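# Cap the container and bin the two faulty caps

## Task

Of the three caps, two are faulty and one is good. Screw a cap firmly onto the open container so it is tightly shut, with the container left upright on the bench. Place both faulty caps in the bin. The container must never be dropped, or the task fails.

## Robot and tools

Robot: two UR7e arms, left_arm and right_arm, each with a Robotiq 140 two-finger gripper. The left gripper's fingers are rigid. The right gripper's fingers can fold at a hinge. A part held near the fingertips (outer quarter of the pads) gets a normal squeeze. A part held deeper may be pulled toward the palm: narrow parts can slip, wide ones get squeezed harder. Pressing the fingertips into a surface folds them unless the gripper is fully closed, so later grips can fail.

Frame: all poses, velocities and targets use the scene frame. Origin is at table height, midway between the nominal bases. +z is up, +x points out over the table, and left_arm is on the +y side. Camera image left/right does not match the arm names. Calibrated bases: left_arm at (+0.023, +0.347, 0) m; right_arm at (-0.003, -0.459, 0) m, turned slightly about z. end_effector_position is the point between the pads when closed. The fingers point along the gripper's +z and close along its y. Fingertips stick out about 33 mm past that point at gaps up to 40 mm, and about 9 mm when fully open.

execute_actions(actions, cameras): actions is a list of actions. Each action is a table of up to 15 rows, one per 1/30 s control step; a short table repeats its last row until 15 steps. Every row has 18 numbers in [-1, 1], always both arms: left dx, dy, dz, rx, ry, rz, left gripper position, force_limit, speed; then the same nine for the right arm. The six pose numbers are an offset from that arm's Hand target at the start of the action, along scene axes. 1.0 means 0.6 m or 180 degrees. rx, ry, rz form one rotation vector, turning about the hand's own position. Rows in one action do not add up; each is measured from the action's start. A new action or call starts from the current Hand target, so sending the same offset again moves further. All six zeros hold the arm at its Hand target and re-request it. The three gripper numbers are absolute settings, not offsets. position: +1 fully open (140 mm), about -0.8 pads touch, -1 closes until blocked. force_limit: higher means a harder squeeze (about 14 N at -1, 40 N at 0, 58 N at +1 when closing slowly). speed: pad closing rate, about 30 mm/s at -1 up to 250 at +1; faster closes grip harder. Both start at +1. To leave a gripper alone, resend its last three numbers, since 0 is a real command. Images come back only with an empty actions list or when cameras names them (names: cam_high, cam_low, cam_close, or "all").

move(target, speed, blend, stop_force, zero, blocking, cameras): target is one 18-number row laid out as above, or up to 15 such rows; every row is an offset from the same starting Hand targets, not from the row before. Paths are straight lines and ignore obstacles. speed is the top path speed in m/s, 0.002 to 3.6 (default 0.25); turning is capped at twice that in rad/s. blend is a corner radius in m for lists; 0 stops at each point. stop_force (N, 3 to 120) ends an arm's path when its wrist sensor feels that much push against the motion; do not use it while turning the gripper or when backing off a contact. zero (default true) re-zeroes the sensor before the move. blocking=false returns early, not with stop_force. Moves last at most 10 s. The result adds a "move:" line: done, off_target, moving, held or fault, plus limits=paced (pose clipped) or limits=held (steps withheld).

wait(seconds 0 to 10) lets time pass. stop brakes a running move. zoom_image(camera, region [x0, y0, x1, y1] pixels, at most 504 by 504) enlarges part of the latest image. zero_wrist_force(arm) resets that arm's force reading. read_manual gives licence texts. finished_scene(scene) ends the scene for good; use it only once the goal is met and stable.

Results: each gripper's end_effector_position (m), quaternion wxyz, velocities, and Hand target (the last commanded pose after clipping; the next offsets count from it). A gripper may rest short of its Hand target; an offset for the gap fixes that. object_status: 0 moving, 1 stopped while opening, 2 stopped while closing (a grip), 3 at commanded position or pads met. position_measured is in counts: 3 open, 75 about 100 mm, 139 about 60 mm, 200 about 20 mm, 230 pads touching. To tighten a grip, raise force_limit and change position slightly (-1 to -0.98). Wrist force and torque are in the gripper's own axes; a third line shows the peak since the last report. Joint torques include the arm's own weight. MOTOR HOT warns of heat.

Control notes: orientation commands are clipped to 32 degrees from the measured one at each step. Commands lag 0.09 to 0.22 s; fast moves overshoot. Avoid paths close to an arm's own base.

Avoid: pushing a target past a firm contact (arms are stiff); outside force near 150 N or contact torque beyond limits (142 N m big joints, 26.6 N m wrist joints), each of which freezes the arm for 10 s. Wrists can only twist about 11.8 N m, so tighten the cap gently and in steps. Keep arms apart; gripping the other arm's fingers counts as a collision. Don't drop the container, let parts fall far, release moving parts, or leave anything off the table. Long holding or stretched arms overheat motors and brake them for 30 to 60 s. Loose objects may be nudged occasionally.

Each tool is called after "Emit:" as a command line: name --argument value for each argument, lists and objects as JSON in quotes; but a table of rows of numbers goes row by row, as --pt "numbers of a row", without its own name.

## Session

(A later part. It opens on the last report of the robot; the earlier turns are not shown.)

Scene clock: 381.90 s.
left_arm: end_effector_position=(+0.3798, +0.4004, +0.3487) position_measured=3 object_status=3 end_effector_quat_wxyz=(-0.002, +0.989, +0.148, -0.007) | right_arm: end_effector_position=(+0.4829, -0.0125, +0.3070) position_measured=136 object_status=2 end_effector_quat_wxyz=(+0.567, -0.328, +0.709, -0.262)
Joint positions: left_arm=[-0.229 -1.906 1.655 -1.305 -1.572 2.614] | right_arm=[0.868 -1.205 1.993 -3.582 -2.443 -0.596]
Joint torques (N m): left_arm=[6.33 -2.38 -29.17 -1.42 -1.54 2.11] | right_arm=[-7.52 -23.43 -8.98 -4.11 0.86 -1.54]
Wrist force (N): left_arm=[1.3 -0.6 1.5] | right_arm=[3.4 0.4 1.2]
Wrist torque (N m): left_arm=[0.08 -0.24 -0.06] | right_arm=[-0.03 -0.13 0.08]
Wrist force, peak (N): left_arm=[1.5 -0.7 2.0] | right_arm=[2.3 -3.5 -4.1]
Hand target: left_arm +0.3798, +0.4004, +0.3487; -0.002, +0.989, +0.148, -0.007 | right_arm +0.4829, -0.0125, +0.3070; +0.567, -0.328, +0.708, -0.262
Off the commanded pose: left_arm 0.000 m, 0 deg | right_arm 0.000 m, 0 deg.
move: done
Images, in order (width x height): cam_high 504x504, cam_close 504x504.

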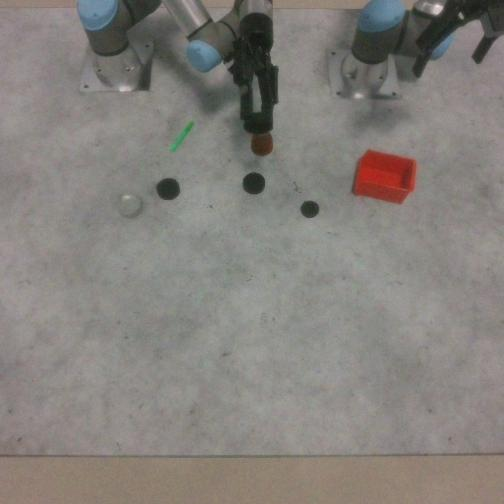

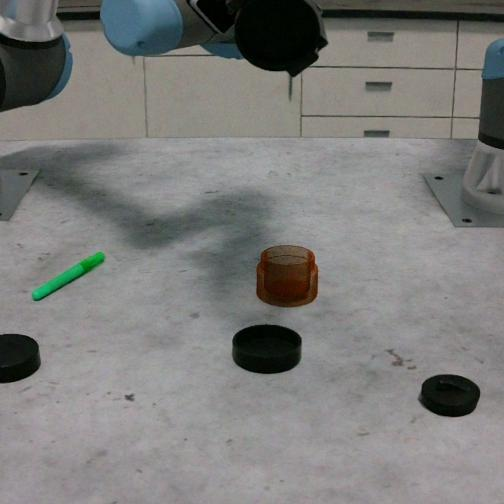

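Emit:
move --target '[-0.0817,-0.3667,-0.2483,-0.2821,-0.3815,-0.4971,0.41,-1,0,-0.055,-0.396,-0.095,0,0.43,0,-1,-1,-1]' --speed 0.5 --cameras '["all"]'

Scene clock: 456.97 s.
left_arm: end_effector_position=(+0.3308, +0.1803, +0.1998) position_measured=77 object_status=3 end_effector_quat_wxyz=(+0.425, +0.566, -0.562, +0.429) | right_arm: end_effector_position=(+0.4499, -0.2501, +0.2500) position_measured=136 object_status=2 end_effector_quat_wxyz=(+0.000, -0.420, +0.908, +0.000)
Joint positions: left_arm=[-0.002 -1.669 2.559 -2.5 -2.866 4.675] | right_arm=[0.125 -1.596 1.663 -1.637 -1.57 -0.706]
Joint torques (N m): left_arm=[7.52 -17.05 -21.85 -1.28 -4.39 2.41] | right_arm=[-8.9 -12.76 -33.43 -0.83 1.64 -1.32]
Wrist force (N): left_arm=[-0.7 -2.7 0.3] | right_arm=[1.7 -3.0 2.1]
Wrist torque (N m): left_arm=[-0.28 0.09 -0.30] | right_arm=[-0.41 -0.21 -0.06]
Wrist force, peak (N): left_arm=[0.6 -2.6 2.1] | right_arm=[1.9 -4.0 2.6]
Hand target: left_arm +0.3308, +0.1804, +0.1998; +0.425, +0.565, -0.562, +0.429 | right_arm +0.4499, -0.2501, +0.2500; +0.000, -0.420, +0.908, +0.000
Off the commanded pose: left_arm 0.000 m, 0 deg | right_arm 0.000 m, 0 deg.
move: done

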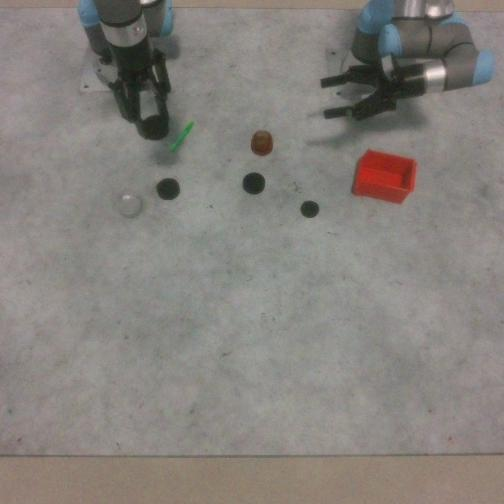

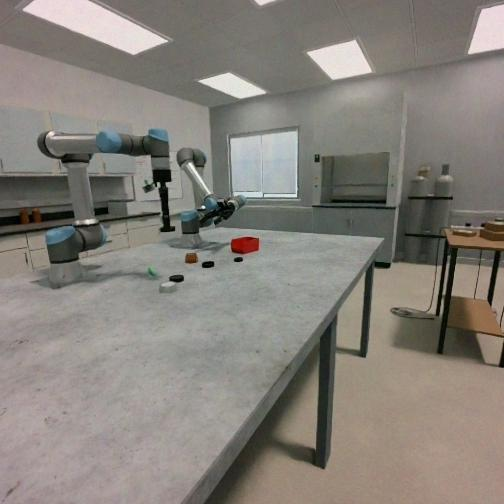

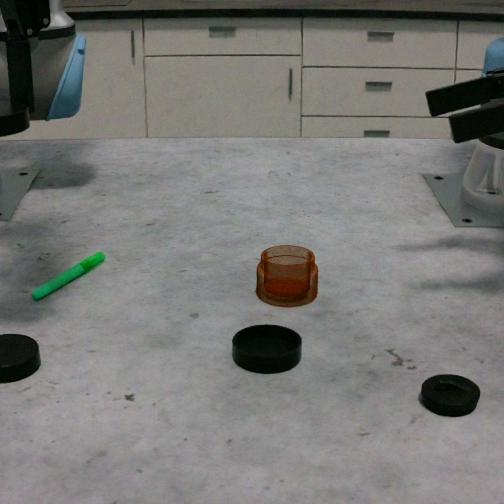

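Emit:
move --target '[0,-0.1,-0.2333,0,0,0,0.41,-1,0,0,0,0,0,0,0.9444,-1,-1,-1]' --speed 0.7 --cameras '["cam_high","cam_close"]'

Scene clock: 464.73 s.
left_arm: end_effector_position=(+0.3308, +0.1204, +0.0598) position_measured=77 object_status=3 end_effector_quat_wxyz=(+0.425, +0.565, -0.562, +0.428) | right_arm: end_effector_position=(+0.4499, -0.2501, +0.2500) position_measured=136 object_status=2 end_effector_quat_wxyz=(+0.000, +0.941, +0.339, +0.000)
Joint positions: left_arm=[-0.204 -0.794 2.606 -4.023 -2.796 4.044] | right_arm=[0.126 -1.597 1.664 -1.638 -1.572 -3.672]
Joint torques (N m): left_arm=[-6.14 -19.89 -3.86 -4.67 0.5 -2.67] | right_arm=[-8.7 -35.33 -15.65 -1 1.66 -1.48]
Wrist force (N): left_arm=[-0.4 -1.8 0.7] | right_arm=[1.5 -3.2 2.4]
Wrist torque (N m): left_arm=[0.00 0.01 -0.18] | right_arm=[-0.47 -0.17 -0.06]
Wrist force, peak (N): left_arm=[-0.9 -2.6 1.1] | right_arm=[1.7 -3.7 2.6]
Hand target: left_arm +0.3308, +0.1204, +0.0598; +0.425, +0.565, -0.562, +0.429 | right_arm +0.4499, -0.2501, +0.2500; +0.000, +0.941, +0.339, +0.000
Off the commanded pose: left_arm 0.000 m, 0 deg | right_arm 0.000 m, 0 deg.
move: done
Images, in order (width x height): cam_high 504x504, cam_close 504x504.

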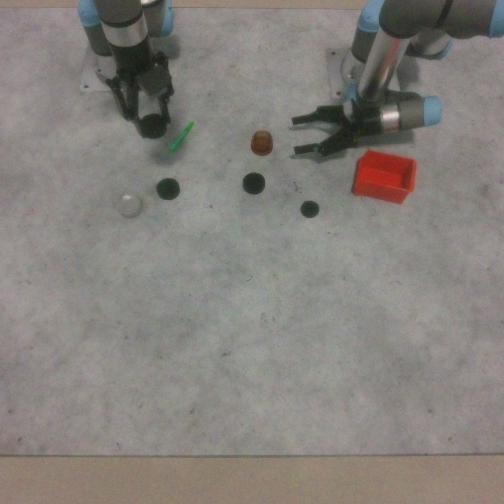

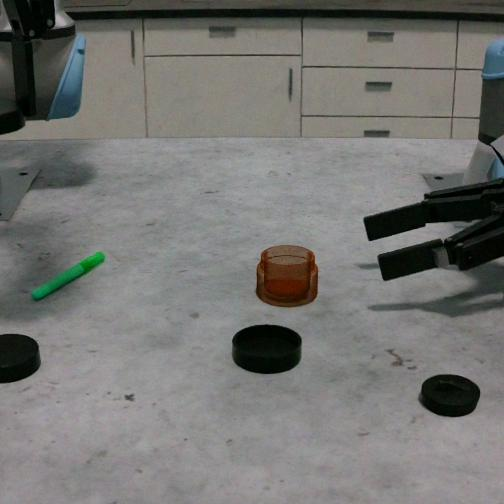

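Emit:
move --pt "0 0.0 -0.0563 0 0 0 0.41 -1 0 0 0 0 0 0 0 -1 -1 -1" --pt "0 -0.1507 -0.0563 0 0 0 0.41 -1 0 0 0 0 0 0 0 -1 -1 -1" --speed '[0.15,0.12]' --blend '[0.01,0]' --cameras '["cam_high","cam_close"]'

Emit:
zoom_image --camera "cam_close" --region '[200, 190, 400, 390]'

Scene clock: 482.47 s.
left_arm: end_effector_position=(+0.3300, +0.1163, +0.0332) position_measured=77 object_status=3 end_effector_quat_wxyz=(+0.426, +0.565, -0.565, +0.424) | right_arm: end_effector_position=(+0.4499, -0.2501, +0.2500) position_measured=136 object_status=2 end_effector_quat_wxyz=(+0.000, +0.941, +0.339, +0.000)
Joint positions: left_arm=[-0.219 -0.688 2.578 -4.103 -2.788 4.037] | right_arm=[0.126 -1.597 1.664 -1.638 -1.572 -3.672]
Joint torques (N m): left_arm=[0.92 -27.41 2.95 -3.42 -1.57 -0.53] | right_arm=[-8.53 -35.69 -15.08 -0.77 1.77 -1.48]
Wrist force (N): left_arm=[0.2 -1.7 0.6] | right_arm=[1.6 -3.3 2.4]
Wrist torque (N m): left_arm=[0.01 -0.10 -0.33] | right_arm=[-0.50 -0.19 -0.06]
Wrist force, peak (N): left_arm=[-4.4 -2.4 6.3] | right_arm=[2.0 -3.7 2.7]
Hand target: left_arm +0.3300, +0.1163, +0.0332; +0.426, +0.565, -0.565, +0.424 (not the last commanded pose) | right_arm +0.4499, -0.2501, +0.2500; +0.000, +0.941, +0.339, +0.000
Tool commands: left_gripper/position=+0.411765 left_gripper/force_limit=-1.0 left_gripper/speed=+0.003922 right_gripper/position=-1.0 right_gripper/force_limit=-1.0 right_gripper/speed=-1.0
Off the commanded pose: left_arm 0.087 m, 1 deg | right_arm 0.000 m, 0 deg.
FORCE FAULT: contact force on the left arm reached its limit, and that arm stopped. The contact can be on any part of that arm, not only on its tool. That arm's remaining commands of this call were not run. That arm is still stopped at the end of this call. That arm stays stopped for about 10 more seconds. Until then a move that you send moves the other arm only, and its call returns only when the move has ended. Once the stop has ended, the next robot result says so. If the stop ends while you think or write, that arm runs what you send next, counted from a new Hand target: where the arm stands when the stop ends. While its stop runs, that arm takes no new command, but its gripper still runs the gripper command that each later call begins with. Until it ends, the stop uses up actions while you think or wait. An arm that is not stopped still takes commands.
move: fault (left_arm); path passed 1 of 2 targets
Images, in order (width x height): cam_high 504x504, cam_close 504x504.

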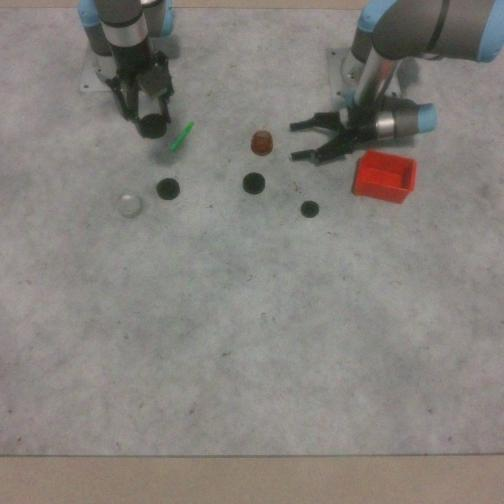

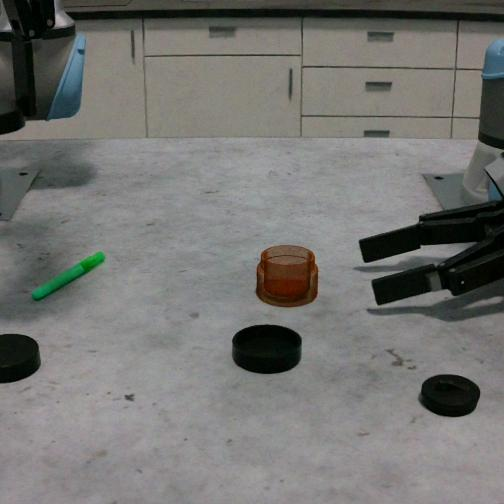

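Scaled by 2.520 from the camera's 504x504 image, which has a finer 720x720 frame.

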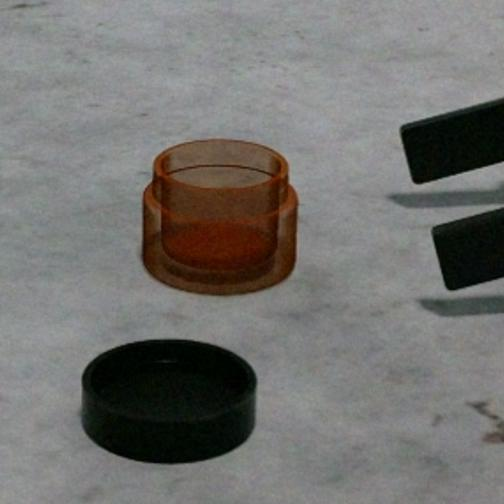

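Emit:
move --pt "0 0.0728 0.3613 0 0 0 0.41 -1 0 0 0 0 0 0 0 -1 -1 -1" --pt "0.0833 0.3063 0.528 0.4167 0 0 0.41 -1 0 0 0 0 0 0 0 -1 -1 -1" --speed '[0.3,0.6]' --blend '[0.03,0]' --cameras '["cam_high","cam_low"]'

Scene clock: 608.37 s.
left_arm: end_effector_position=(+0.3800, +0.3001, +0.3500) position_measured=77 object_status=3 end_effector_quat_wxyz=(-0.006, +0.708, -0.706, -0.007) | right_arm: end_effector_position=(+0.4499, -0.2501, +0.2500) position_measured=136 object_status=2 end_effector_quat_wxyz=(+0.000, +0.941, +0.339, +0.000)
Joint positions: left_arm=[-0.525 -1.915 1.658 -1.303 -1.555 4.185] | right_arm=[0.126 -1.597 1.664 -1.638 -1.572 -3.672]
Joint torques (N m): left_arm=[-6.78 -3.19 -31.35 -1.23 2.01 -2.96] | right_arm=[-7.56 -34.16 -15.42 -0.75 1.4 -1.41]
Wrist force (N): left_arm=[2.7 -0.5 1.4] | right_arm=[1.5 -3.7 2.5]
Wrist torque (N m): left_arm=[0.11 -0.53 0.14] | right_arm=[-0.57 -0.16 -0.06]
Wrist force, peak (N): left_arm=[3.1 -0.8 1.4] | right_arm=[1.6 -3.8 2.5]
Hand target: left_arm +0.3800, +0.3001, +0.3500; -0.006, +0.708, -0.706, -0.008 | right_arm +0.4499, -0.2501, +0.2500; +0.000, +0.941, +0.339, +0.000
Off the commanded pose: left_arm 0.000 m, 0 deg | right_arm 0.000 m, 0 deg.
FORCE FAULT, CONTINUED: the left arm's stop, for the force fault that an earlier result reported, is over. The rest of the stop counts as 19 of the actions that you can send in this scene. The stop ended before this call began, so that arm ran this call's commands, counted from a new Hand target: where the arm stood when the stop ended.
move: done; limits=paced
Images, in order (width x height): cam_high 504x504, cam_low 504x504.

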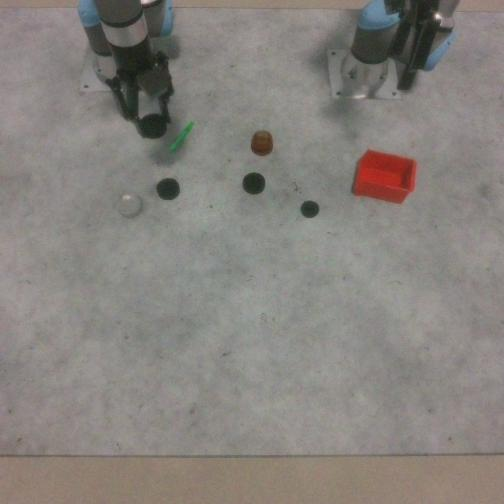

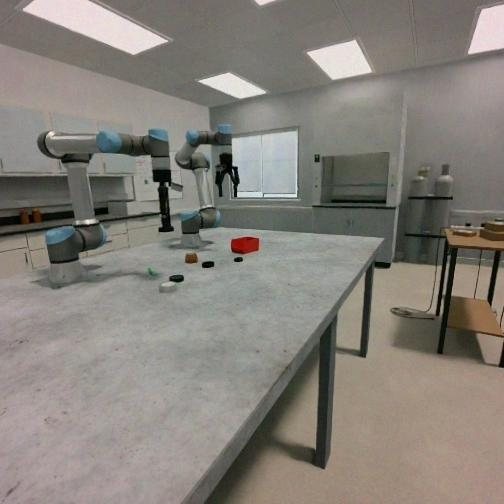

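Emit:
move --pt "0 0 0 0 0 0.7778 0.41 -1 0 0 0 0 0 0 0 -1 -1 -1" --pt "0 0 0 0 0 -0.4444 0.41 -1 0 0 0 0 0 0 0 -1 -1 -1" --pt "-0.4092 -0.335 0.0183 -0.5159 0.2256 -0.1922 0.41 -1 0 0 0 0 0 0 0 -1 -1 -1" --speed '[1.0,1.0,0.5]' --blend '[0.01,0.01,0]' --cameras '["cam_high","cam_low"]'

Scene clock: 653.43 s.
left_arm: end_effector_position=(+0.1846, +0.1382, +0.3589) position_measured=77 object_status=3 end_effector_quat_wxyz=(-0.592, -0.237, +0.736, -0.227) | right_arm: end_effector_position=(+0.4499, -0.2501, +0.2500) position_measured=136 object_status=2 end_effector_quat_wxyz=(+0.000, +0.941, +0.339, +0.000)
Joint positions: left_arm=[-0.384 -1.681 1.868 -0.576 -2.6 -0.282] | right_arm=[0.126 -1.597 1.664 -1.638 -1.572 -3.672]
Joint torques (N m): left_arm=[8.11 -21.7 -28.02 -1.72 1.09 -2.33] | right_arm=[-6.98 -35.01 -15.08 -0.99 1.89 -1.23]
Wrist force (N): left_arm=[0.1 -2.3 0.0] | right_arm=[1.6 -3.2 2.3]
Wrist torque (N m): left_arm=[-0.17 -0.14 -0.14] | right_arm=[-0.46 -0.19 -0.06]
Wrist force, peak (N): left_arm=[-3.8 -0.2 4.1] | right_arm=[1.9 -3.7 2.6]
Hand target: left_arm +0.1847, +0.1383, +0.3589; -0.592, -0.237, +0.736, -0.227 (not the last commanded pose) | right_arm +0.4499, -0.2501, +0.2500; +0.000, +0.941, +0.339, +0.000
Off the commanded pose: left_arm 0.064 m, 20 deg | right_arm 0.000 m, 0 deg.
move: held (left_arm; a check stopped the path); limits=paced,held
pose unreachable (left arm): on one or more control steps of this call, first in action 0 (counted from 0), this arm could not follow its commanded pose, so it was not sent that pose on those steps. It may still have moved: this result reports where it is.
cause: moving toward the commanded pose would bring two parts of the arm too close to each other (its gripper and another part of the arm, with joints 4 (wrist 1) to 6 (wrist 3) between them, 14 mm apart when it was first held).
Images, in order (width x height): cam_high 504x504, cam_low 504x504.

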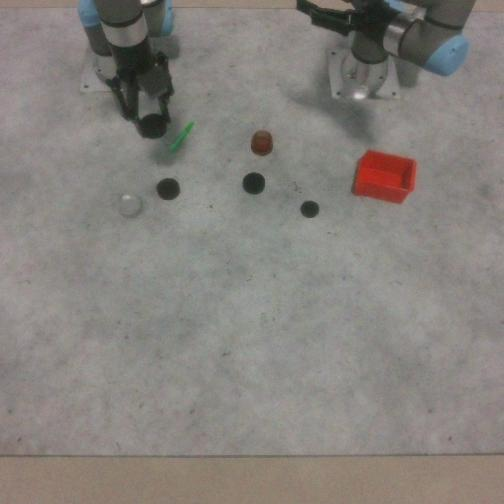

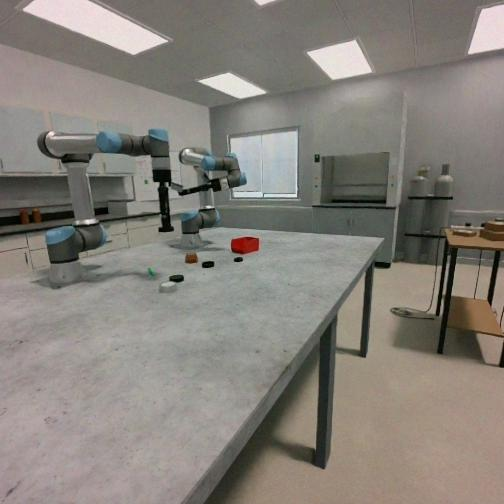

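Emit:
move --target '[0.3257,0.353,-0.015,0.274,-0.34,0,0.41,-1,0,0,0.6,-0.25,0,0,0,-1,-1,-1]' --speed 0.5

Emit:
move --target '[0,0,0,0,0,0,0.41,-1,0,0,0,-0.1037,0,0,0,-1,-1,-1]' --speed 0.08 --cameras '["cam_high","cam_close"]'

Scene clock: 756.30 s.
left_arm: end_effector_position=(+0.3801, +0.3500, +0.3499) position_measured=77 object_status=3 end_effector_quat_wxyz=(-0.001, -0.306, +0.952, +0.000) | right_arm: end_effector_position=(+0.4499, +0.1098, +0.1000) position_measured=136 object_status=2 end_effector_quat_wxyz=(+0.000, +0.941, +0.339, +0.000)
Joint positions: left_arm=[-0.373 -1.925 1.667 -1.312 -1.573 -0.996] | right_arm=[0.679 -0.981 1.251 -1.841 -1.572 -3.119]
Joint torques (N m): left_arm=[-4.39 -14.58 -16.94 -4.41 2.69 -2.88] | right_arm=[9.39 -37.73 -34.69 -0.7 -1.73 1.64]
Wrist force (N): left_arm=[2.0 -0.4 1.1] | right_arm=[1.5 -3.6 2.1]
Wrist torque (N m): left_arm=[0.12 -0.39 0.13] | right_arm=[-0.54 -0.15 -0.17]
Wrist force, peak (N): left_arm=[2.6 -0.7 1.5] | right_arm=[2.4 -4.4 2.7]
Hand target: left_arm +0.3801, +0.3501, +0.3499; -0.001, -0.306, +0.952, +0.000 | right_arm +0.4499, +0.1099, +0.1000; +0.000, +0.941, +0.339, +0.000
Off the commanded pose: left_arm 0.000 m, 0 deg | right_arm 0.000 m, 0 deg.
move: done

Scene clock: 757.67 s.
left_arm: end_effector_position=(+0.3801, +0.3501, +0.3499) position_measured=77 object_status=3 end_effector_quat_wxyz=(-0.001, -0.306, +0.952, +0.000) | right_arm: end_effector_position=(+0.4499, +0.1098, +0.0380) position_measured=136 object_status=2 end_effector_quat_wxyz=(+0.000, +0.941, +0.339, +0.000)
Joint positions: left_arm=[-0.373 -1.925 1.667 -1.312 -1.572 -0.997] | right_arm=[0.679 -0.93 1.334 -1.975 -1.572 -3.119]
Joint torques (N m): left_arm=[-6.07 -13.09 -15.98 -4.6 2.26 -2.66] | right_arm=[8.98 -40.73 -12.14 -4.56 -0.02 1.56]
Wrist force (N): left_arm=[1.9 -0.3 1.3] | right_arm=[1.9 -3.5 2.3]
Wrist torque (N m): left_arm=[0.15 -0.38 0.12] | right_arm=[-0.52 -0.23 -0.17]
Wrist force, peak (N): left_arm=[2.5 -0.6 1.5] | right_arm=[1.5 -3.5 3.1]
Hand target: left_arm +0.3801, +0.3501, +0.3499; -0.001, -0.306, +0.952, +0.000 | right_arm +0.4499, +0.1099, +0.0378; +0.000, +0.941, +0.339, +0.000
Off the commanded pose: left_arm 0.000 m, 0 deg | right_arm 0.000 m, 0 deg.
move: done
Images, in order (width x height): cam_high 504x504, cam_close 504x504.

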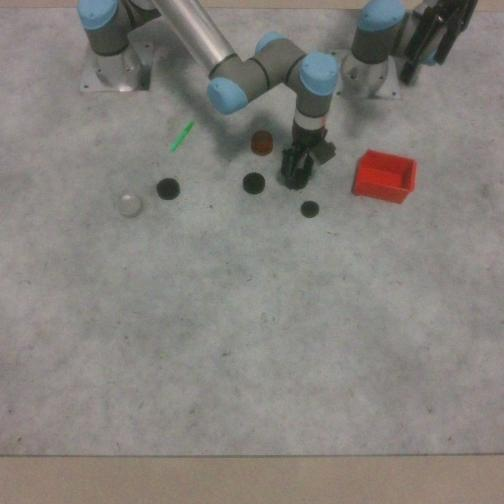

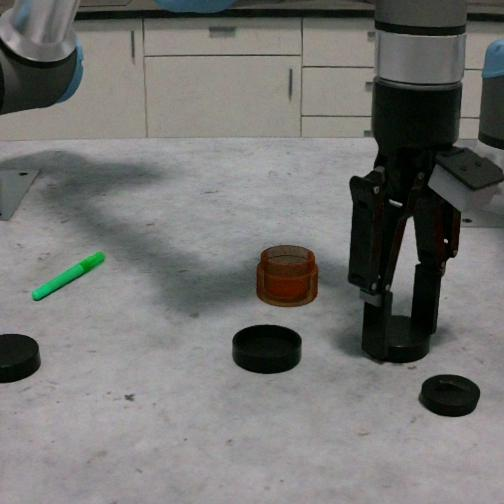

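Emit:
move --pt "0 0 0 0 0 0 0.41 -1 0 -0.05 -0.1 0.25 0 0 0 -1 -1 -1" --pt "-0.0575 -0.547 -0.2167 -0.2656 0.321 0.0376 0.41 -1 0 -0.0833 -0.4667 0.28 0 0 0.7778 -1 -1 -1" --speed '[0.25,0.5]' --blend '[0.04,0]' --cameras '["all"]'

Scene clock: 856.73 s.
left_arm: end_effector_position=(+0.3456, +0.0219, +0.2199) position_measured=77 object_status=3 end_effector_quat_wxyz=(-0.566, -0.295, +0.736, -0.226) | right_arm: end_effector_position=(+0.3999, -0.1701, +0.2057) position_measured=136 object_status=2 end_effector_quat_wxyz=(+0.000, +0.003, +1.000, +0.000)
Joint positions: left_arm=[-0.458 -1.257 1.757 -1.16 -2.707 -0.615] | right_arm=[0.314 -1.591 1.772 -1.752 -1.57 -5.928]
Joint torques (N m): left_arm=[-6 -26.63 -25.94 0.43 -3.35 2.31] | right_arm=[-8.52 -35.12 -13.63 -0.62 1.79 -1.52]
Wrist force (N): left_arm=[-0.7 -1.9 0.4] | right_arm=[1.8 -3.4 2.2]
Wrist torque (N m): left_arm=[-0.08 0.00 -0.30] | right_arm=[-0.49 -0.20 -0.05]
Wrist force, peak (N): left_arm=[2.5 -0.8 1.8] | right_arm=[2.3 -3.6 4.1]
Hand target: left_arm +0.3456, +0.0219, +0.2199; -0.566, -0.295, +0.736, -0.226 | right_arm +0.3999, -0.1702, +0.2058; +0.000, +0.003, +1.000, +0.000
Off the commanded pose: left_arm 0.000 m, 0 deg | right_arm 0.000 m, 0 deg.
move: done

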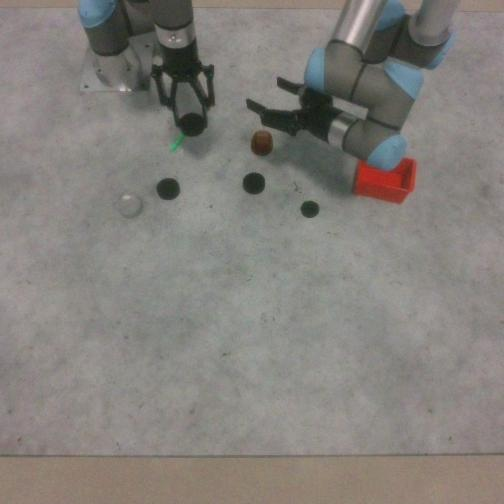

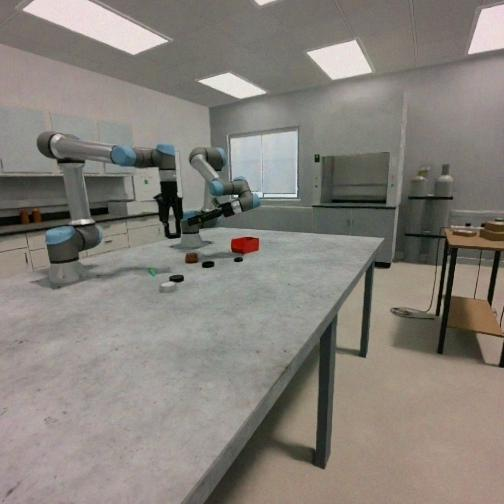

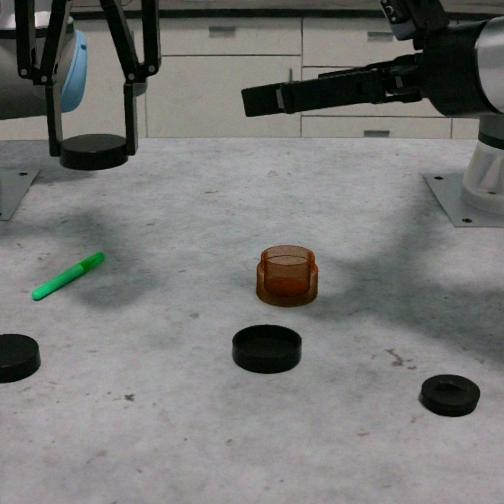

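Emit:
move --target '[-0.005,0.005,-0.2833,0,0,0,0.41,-1,0,0,0,0,0,0,0,-1,-1,-1]' --speed 0.2 --cameras '["all"]'

Emit:
zoom_image --camera "cam_close" --region '[200, 200, 400, 400]'

Emit:
zoom_image --camera "cam_high" --region '[220, 80, 420, 230]'

Scene clock: 877.43 s.
left_arm: end_effector_position=(+0.3426, +0.0249, +0.0500) position_measured=77 object_status=3 end_effector_quat_wxyz=(-0.566, -0.295, +0.736, -0.226) | right_arm: end_effector_position=(+0.3999, -0.1702, +0.2058) position_measured=136 object_status=2 end_effector_quat_wxyz=(+0.000, +0.003, +1.000, +0.000)
Joint positions: left_arm=[-0.456 -0.995 1.905 -1.567 -2.705 -0.61] | right_arm=[0.313 -1.591 1.772 -1.752 -1.57 -5.929]
Joint torques (N m): left_arm=[-6.62 -30.48 -7.06 -2.91 -3.51 -2.37] | right_arm=[-7.59 -35.93 -15.16 -0.86 1.62 -1.24]
Wrist force (N): left_arm=[-0.6 -2.1 0.2] | right_arm=[1.5 -3.3 2.4]
Wrist torque (N m): left_arm=[-0.11 0.03 -0.17] | right_arm=[-0.46 -0.16 -0.06]
Wrist force, peak (N): left_arm=[-2.0 -2.1 0.5] | right_arm=[1.9 -3.6 2.6]
Hand target: left_arm +0.3426, +0.0249, +0.0499; -0.566, -0.295, +0.736, -0.226 | right_arm +0.3999, -0.1702, +0.2058; +0.000, +0.003, +1.000, +0.000
Off the commanded pose: left_arm 0.000 m, 0 deg | right_arm 0.000 m, 0 deg.
move: done

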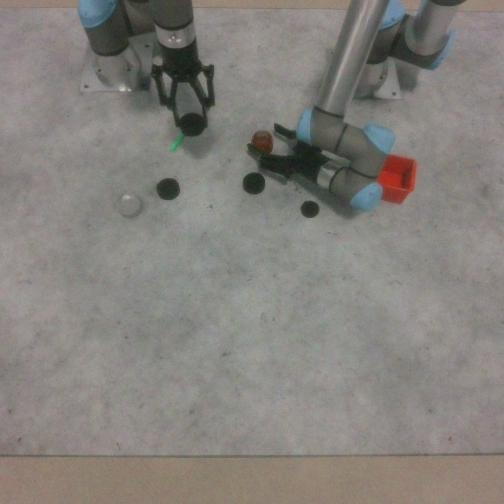

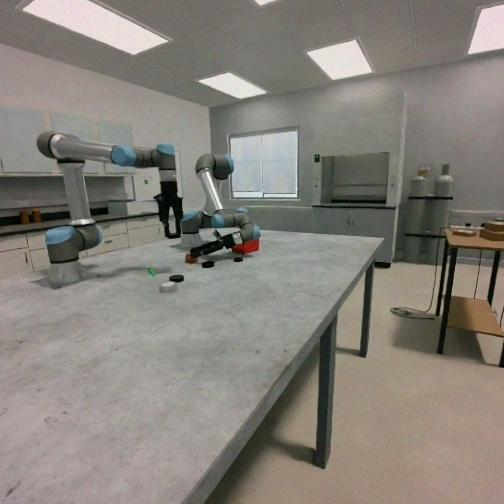

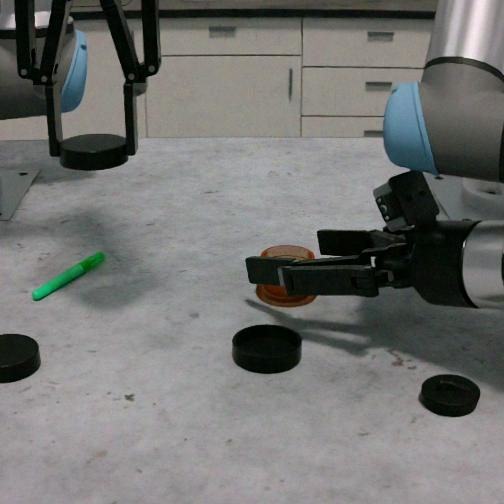

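Scaled by 2.520 from the camera's 504x504 image, which has a finer 720x720 frame.

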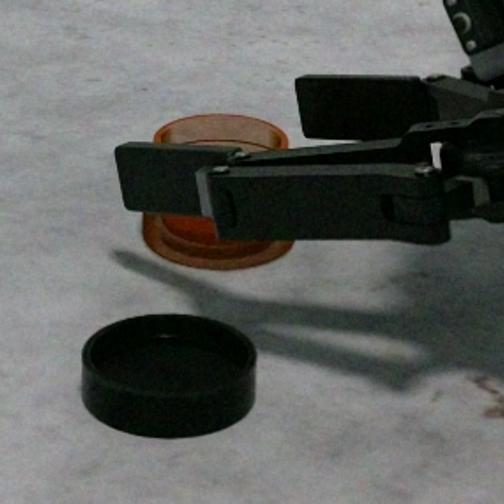

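Scaled by 2.520 from the camera's 504x504 image, which has a finer 720x720 frame.

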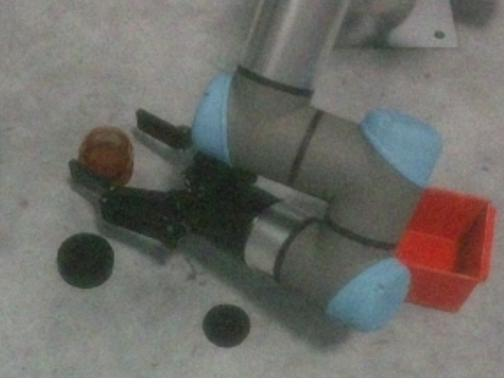

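Emit:
move --target '[0,0,-0.0233,0,0,0,0.41,-1,0,0,0,0,0,0,0,-1,-1,-1]' --speed 0.1

Emit:
move --target '[0,0,-0.0167,0,0,0,0.41,-1,0,0,0,0,0,0,0,-1,-1,-1]' --speed 0.015 --stop_force 6 --cameras '["cam_close"]'

Emit:
zoom_image --camera "cam_close" --region '[220, 220, 340, 340]'

Scene clock: 891.97 s.
left_arm: end_effector_position=(+0.3426, +0.0249, +0.0361) position_measured=77 object_status=3 end_effector_quat_wxyz=(-0.566, -0.295, +0.736, -0.226) | right_arm: end_effector_position=(+0.3999, -0.1702, +0.2058) position_measured=136 object_status=2 end_effector_quat_wxyz=(+0.000, +0.003, +1.000, +0.000)
Joint positions: left_arm=[-0.456 -0.967 1.909 -1.598 -2.705 -0.61] | right_arm=[0.313 -1.591 1.772 -1.752 -1.57 -5.929]
Joint torques (N m): left_arm=[-2.68 -31.68 -6.72 -2.25 -1.74 -2.32] | right_arm=[-8.45 -35.19 -14.44 -1.46 1.64 -1.18]
Wrist force (N): left_arm=[-0.6 -2.0 0.0] | right_arm=[1.6 -3.4 2.0]
Wrist torque (N m): left_arm=[-0.09 0.02 -0.18] | right_arm=[-0.49 -0.16 -0.06]
Wrist force, peak (N): left_arm=[-1.1 -2.2 0.2] | right_arm=[1.7 -3.7 2.4]
Hand target: left_arm +0.3426, +0.0249, +0.0359; -0.566, -0.295, +0.736, -0.226 | right_arm +0.3999, -0.1702, +0.2058; +0.000, +0.003, +1.000, +0.000
Off the commanded pose: left_arm 0.000 m, 0 deg | right_arm 0.000 m, 0 deg.
move: done

Scene clock: 893.70 s.
left_arm: end_effector_position=(+0.3426, +0.0249, +0.0259) position_measured=77 object_status=3 end_effector_quat_wxyz=(-0.566, -0.295, +0.736, -0.226) | right_arm: end_effector_position=(+0.3999, -0.1702, +0.2058) position_measured=136 object_status=2 end_effector_quat_wxyz=(+0.000, +0.003, +1.000, +0.000)
Joint positions: left_arm=[-0.456 -0.947 1.911 -1.621 -2.705 -0.611] | right_arm=[0.313 -1.591 1.772 -1.752 -1.57 -5.929]
Joint torques (N m): left_arm=[-1.4 -31.47 -6.16 -2.51 -1.09 -2.63] | right_arm=[-8.91 -34.53 -14.28 -1.11 1.82 -1.26]
Wrist force (N): left_arm=[-0.7 -2.1 0.0] | right_arm=[1.7 -3.0 2.2]
Wrist torque (N m): left_arm=[-0.11 0.05 -0.14] | right_arm=[-0.42 -0.20 -0.06]
Wrist force, peak (N): left_arm=[-0.8 -2.4 0.0] | right_arm=[1.6 -3.4 2.7]
Hand target: left_arm +0.3426, +0.0249, +0.0259; -0.566, -0.295, +0.736, -0.226 | right_arm +0.3999, -0.1702, +0.2058; +0.000, +0.003, +1.000, +0.000
Off the commanded pose: left_arm 0.000 m, 0 deg | right_arm 0.000 m, 0 deg.
move: done
Images, in order (width x height): cam_close 504x504.

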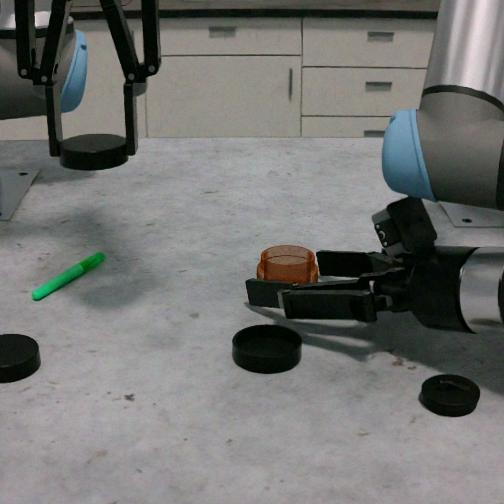

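Scaled by 4.200 from the camera's 504x504 image, which has a finer 720x720 frame.

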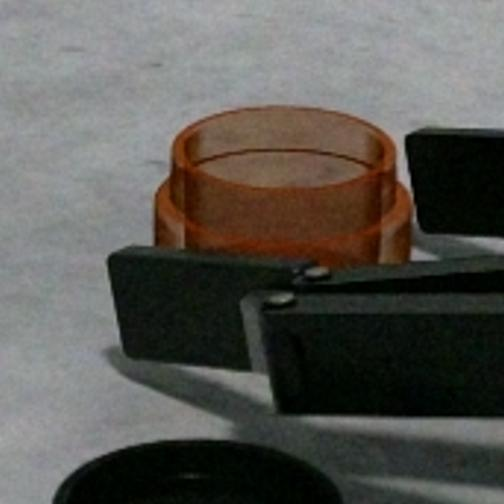

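Emit:
move --target '[0,0,-0.005,0,0,0,0.41,-1,0,0,0,0,0,0,0,-1,-1,-1]' --speed 0.01 --stop_force 6

Emit:
move --target '[0,0,0,0,0,0,-1,-1,-1,0,0,0,0,0,0,-1,-1,-1]' --cameras '["cam_close","cam_high"]'

Emit:
zoom_image --camera "cam_close" --region '[220, 220, 340, 340]'

Scene clock: 902.83 s.
left_arm: end_effector_position=(+0.3426, +0.0249, +0.0229) position_measured=77 object_status=3 end_effector_quat_wxyz=(-0.566, -0.295, +0.736, -0.226) | right_arm: end_effector_position=(+0.3999, -0.1702, +0.2058) position_measured=136 object_status=2 end_effector_quat_wxyz=(+0.000, +0.003, +1.000, +0.000)
Joint positions: left_arm=[-0.456 -0.941 1.911 -1.627 -2.705 -0.611] | right_arm=[0.313 -1.591 1.772 -1.752 -1.57 -5.929]
Joint torques (N m): left_arm=[-4.43 -31.03 -5.58 -2.42 -1.78 -0.98] | right_arm=[-8.8 -35.43 -15.42 -1.58 1.6 -1.42]
Wrist force (N): left_arm=[-0.5 -2.3 -0.1] | right_arm=[1.4 -3.3 2.3]
Wrist torque (N m): left_arm=[-0.14 0.01 -0.14] | right_arm=[-0.46 -0.14 -0.06]
Wrist force, peak (N): left_arm=[-0.8 -2.4 0.1] | right_arm=[1.9 -3.8 2.2]
Hand target: left_arm +0.3426, +0.0249, +0.0229; -0.566, -0.295, +0.736, -0.226 | right_arm +0.3999, -0.1702, +0.2058; +0.000, +0.003, +1.000, +0.000
Off the commanded pose: left_arm 0.000 m, 0 deg | right_arm 0.000 m, 0 deg.
move: done

Scene clock: 904.27 s.
left_arm: end_effector_position=(+0.3426, +0.0249, +0.0229) position_measured=134 object_status=0 end_effector_quat_wxyz=(-0.566, -0.295, +0.736, -0.226) | right_arm: end_effector_position=(+0.3999, -0.1702, +0.2058) position_measured=136 object_status=2 end_effector_quat_wxyz=(+0.000, +0.003, +1.000, +0.000)
Joint positions: left_arm=[-0.456 -0.941 1.911 -1.627 -2.705 -0.611] | right_arm=[0.313 -1.591 1.772 -1.752 -1.57 -5.929]
Joint torques (N m): left_arm=[-5.15 -31.65 -5.98 -1.95 -2.1 -0.92] | right_arm=[-8.88 -36.18 -15.75 -1.91 1.48 -1.42]
Wrist force (N): left_arm=[2.6 -2.2 -2.9] | right_arm=[1.8 -3.2 2.3]
Wrist torque (N m): left_arm=[-0.10 -0.05 -0.09] | right_arm=[-0.46 -0.22 -0.06]
Wrist force, peak (N): left_arm=[2.7 -2.0 -3.2] | right_arm=[1.8 -3.7 2.5]
Hand target: left_arm +0.3426, +0.0249, +0.0229; -0.566, -0.295, +0.736, -0.226 | right_arm +0.3999, -0.1702, +0.2058; +0.000, +0.003, +1.000, +0.000
Off the commanded pose: left_arm 0.000 m, 0 deg | right_arm 0.000 m, 0 deg.
move: done
Images, in order (width x height): cam_high 504x504, cam_close 504x504.

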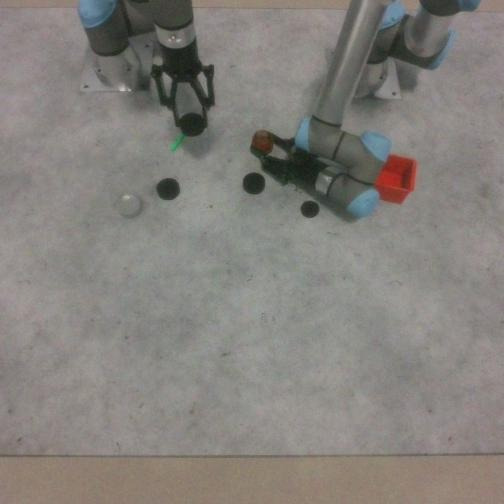

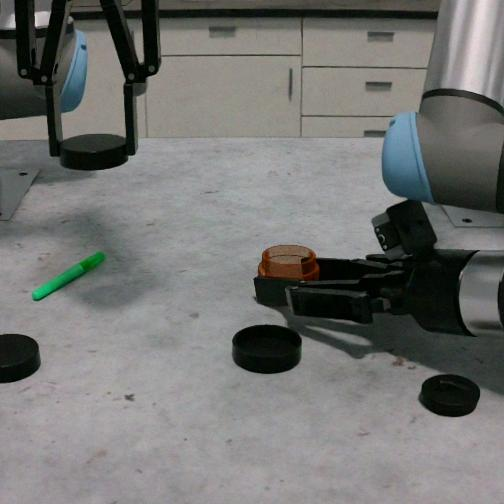

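Scaled by 4.200 from the camera's 504x504 image, which has a finer 720x720 frame.

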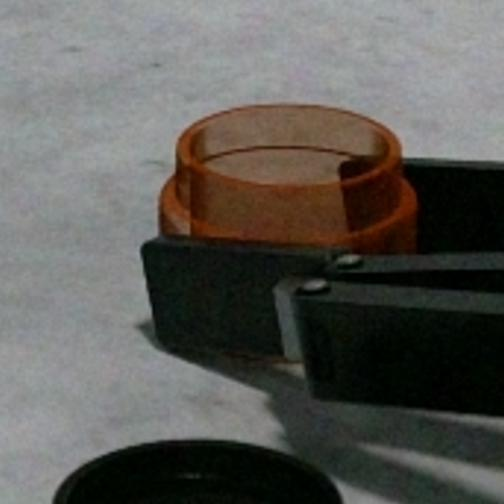

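Emit:
move --pt "0 0 0 0 0 0 -0.98 1 -1 -0.1032 0.2987 -0.093 0 0 0 -1 -1 -1" --pt "0 0 0 0 0 0 -0.98 1 -1 -0.1032 0.2987 -0.1797 0 0 0 -1 -1 -1" --speed '[0.3,0.1]' --cameras '["all"]'

Emit:
zoom_image --camera "cam_close" --region '[230, 190, 350, 310]'

Emit:
zoom_image --camera "cam_high" --region '[220, 90, 300, 170]'

Emit:
zoom_image --camera "cam_low" --region '[150, 220, 250, 290]'

Scene clock: 953.53 s.
left_arm: end_effector_position=(+0.3426, +0.0249, +0.0229) position_measured=138 object_status=2 end_effector_quat_wxyz=(-0.566, -0.295, +0.736, -0.226) | right_arm: end_effector_position=(+0.3380, +0.0090, +0.0981) position_measured=136 object_status=2 end_effector_quat_wxyz=(+0.000, +0.003, +1.000, +0.000)
Joint positions: left_arm=[-0.456 -0.941 1.911 -1.627 -2.705 -0.611] | right_arm=[0.673 -1.316 1.75 -2.005 -1.57 -5.569]
Joint torques (N m): left_arm=[-5.73 -32.56 -6.56 -0.31 0.04 -0.95] | right_arm=[9.23 -22.54 -12.97 -4.67 1.07 1.46]
Wrist force (N): left_arm=[7.4 -1.3 -6.9] | right_arm=[1.6 -3.5 2.4]
Wrist torque (N m): left_arm=[-0.14 -0.05 -0.11] | right_arm=[-0.54 -0.17 -0.17]
Wrist force, peak (N): left_arm=[7.5 -0.9 -8.5] | right_arm=[1.2 -4.7 1.8]
Hand target: left_arm +0.3426, +0.0249, +0.0229; -0.566, -0.295, +0.736, -0.226 | right_arm +0.3380, +0.0091, +0.0979; +0.000, +0.003, +1.000, +0.000
Off the commanded pose: left_arm 0.000 m, 0 deg | right_arm 0.000 m, 0 deg.
move: done

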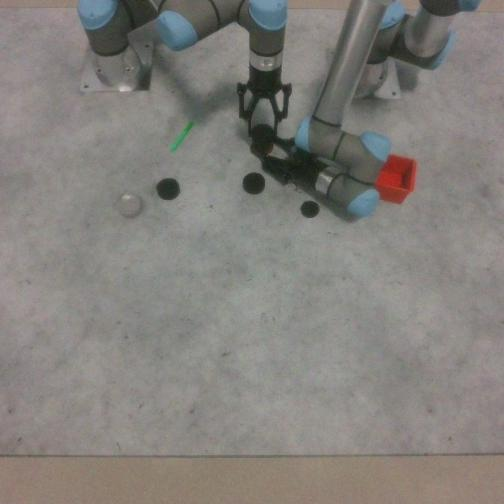

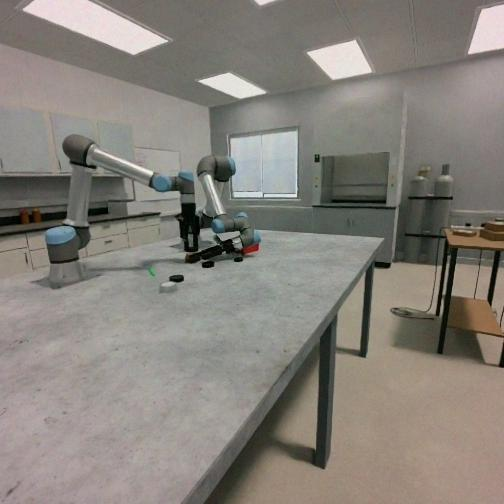

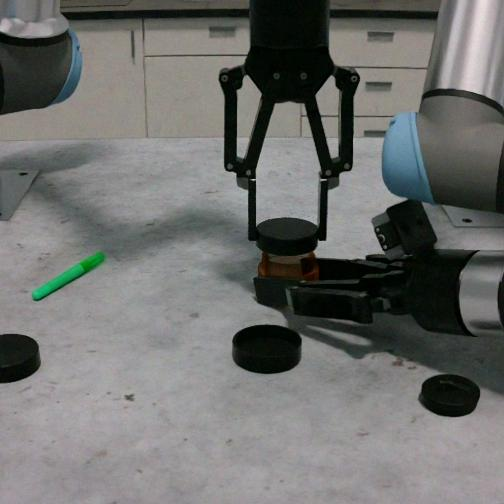

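Scaled by 4.200 from the camera's 504x504 image, which has a finer 720x720 frame.

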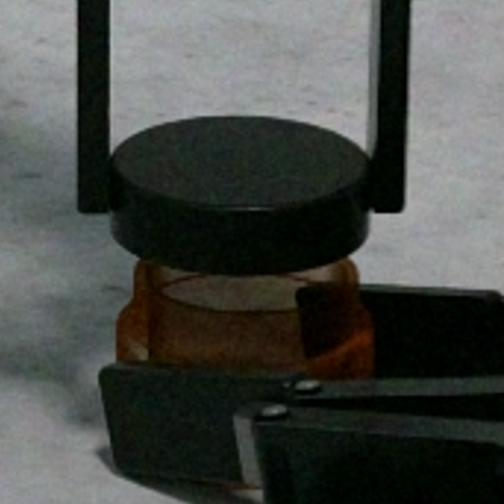

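Scaled by 6.300 from the camera's 504x504 image, which has a finer 720x720 frame.

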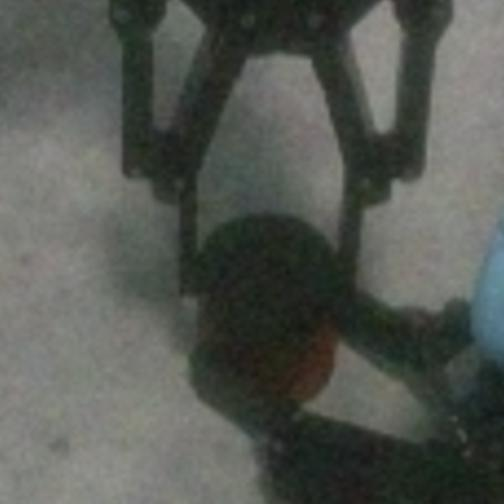

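Scaled by 5.040 from the camera's 504x504 image, which has a finer 720x720 frame.

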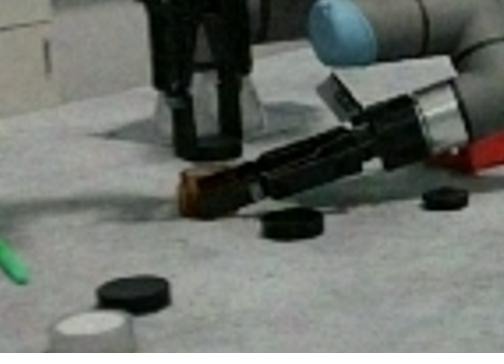

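Emit:
move --target '[0,0,0,0,0,0,-0.98,1,-1,-0.01833,0.003,0,0,0,0,-1,-1,-1]' --speed 0.1 --cameras '["cam_close","cam_high"]'

Emit:
zoom_image --camera "cam_close" --region '[230, 190, 350, 310]'

Emit:
zoom_image --camera "cam_high" --region '[220, 90, 300, 170]'

Scene clock: 1010.53 s.
left_arm: end_effector_position=(+0.3426, +0.0249, +0.0229) position_measured=138 object_status=2 end_effector_quat_wxyz=(-0.566, -0.295, +0.736, -0.226) | right_arm: end_effector_position=(+0.3273, +0.0108, +0.0979) position_measured=136 object_status=2 end_effector_quat_wxyz=(+0.000, +0.003, +1.000, +0.000) end_effector_velocity=(-0.002, +0.001, +0.001) end_effector_angular_velocity=(+0.002, -0.002, +0.001)
Joint positions: left_arm=[-0.456 -0.941 1.911 -1.627 -2.705 -0.611] | right_arm=[0.688 -1.327 1.764 -2.008 -1.57 -5.554]
Joint velocities: left_arm=[within noise] | right_arm=[0.005 -0.003 0.002 -0.002 0 0.004]
Joint torques (N m): left_arm=[-5.79 -33.07 -6.56 -1.65 1.18 -0.91] | right_arm=[11.49 -44.19 -14.36 -4.64 1.05 1.46]
Wrist force (N): left_arm=[8.0 -1.2 -6.8] | right_arm=[1.5 -3.6 2.2]
Wrist torque (N m): left_arm=[-0.12 -0.19 -0.11] | right_arm=[-0.56 -0.14 -0.17]
Wrist force, peak (N): left_arm=[8.0 -1.2 -6.8] | right_arm=[1.8 -3.7 2.5]
Hand target: left_arm +0.3426, +0.0249, +0.0229; -0.566, -0.295, +0.736, -0.226 | right_arm +0.3270, +0.0109, +0.0979; +0.000, +0.003, +1.000, +0.000
Off the commanded pose: left_arm 0.000 m, 0 deg | right_arm 0.000 m, 0 deg.
move: done
Images, in order (width x height): cam_high 504x504, cam_close 504x504.

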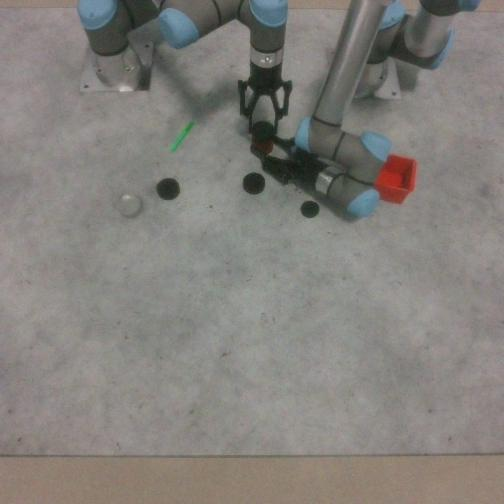

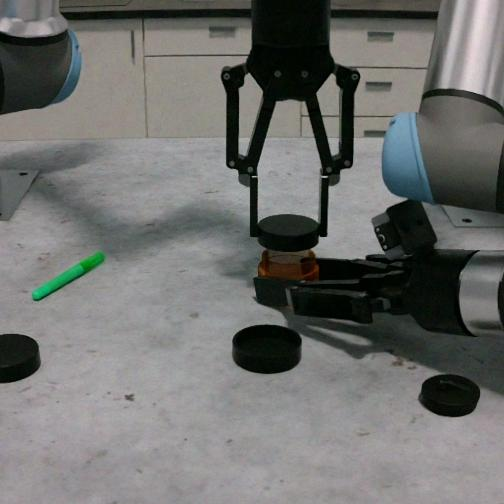

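Scaled by 4.200 from the camera's 504x504 image, which has a finer 720x720 frame.

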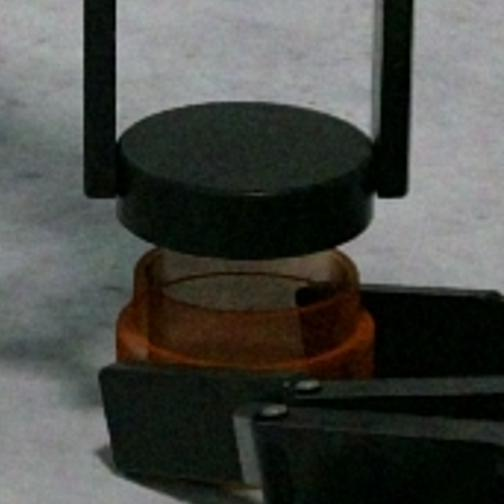

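Scaled by 6.300 from the camera's 504x504 image, which has a finer 720x720 frame.

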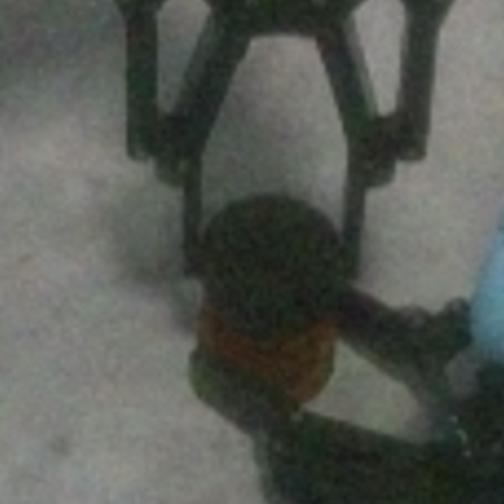

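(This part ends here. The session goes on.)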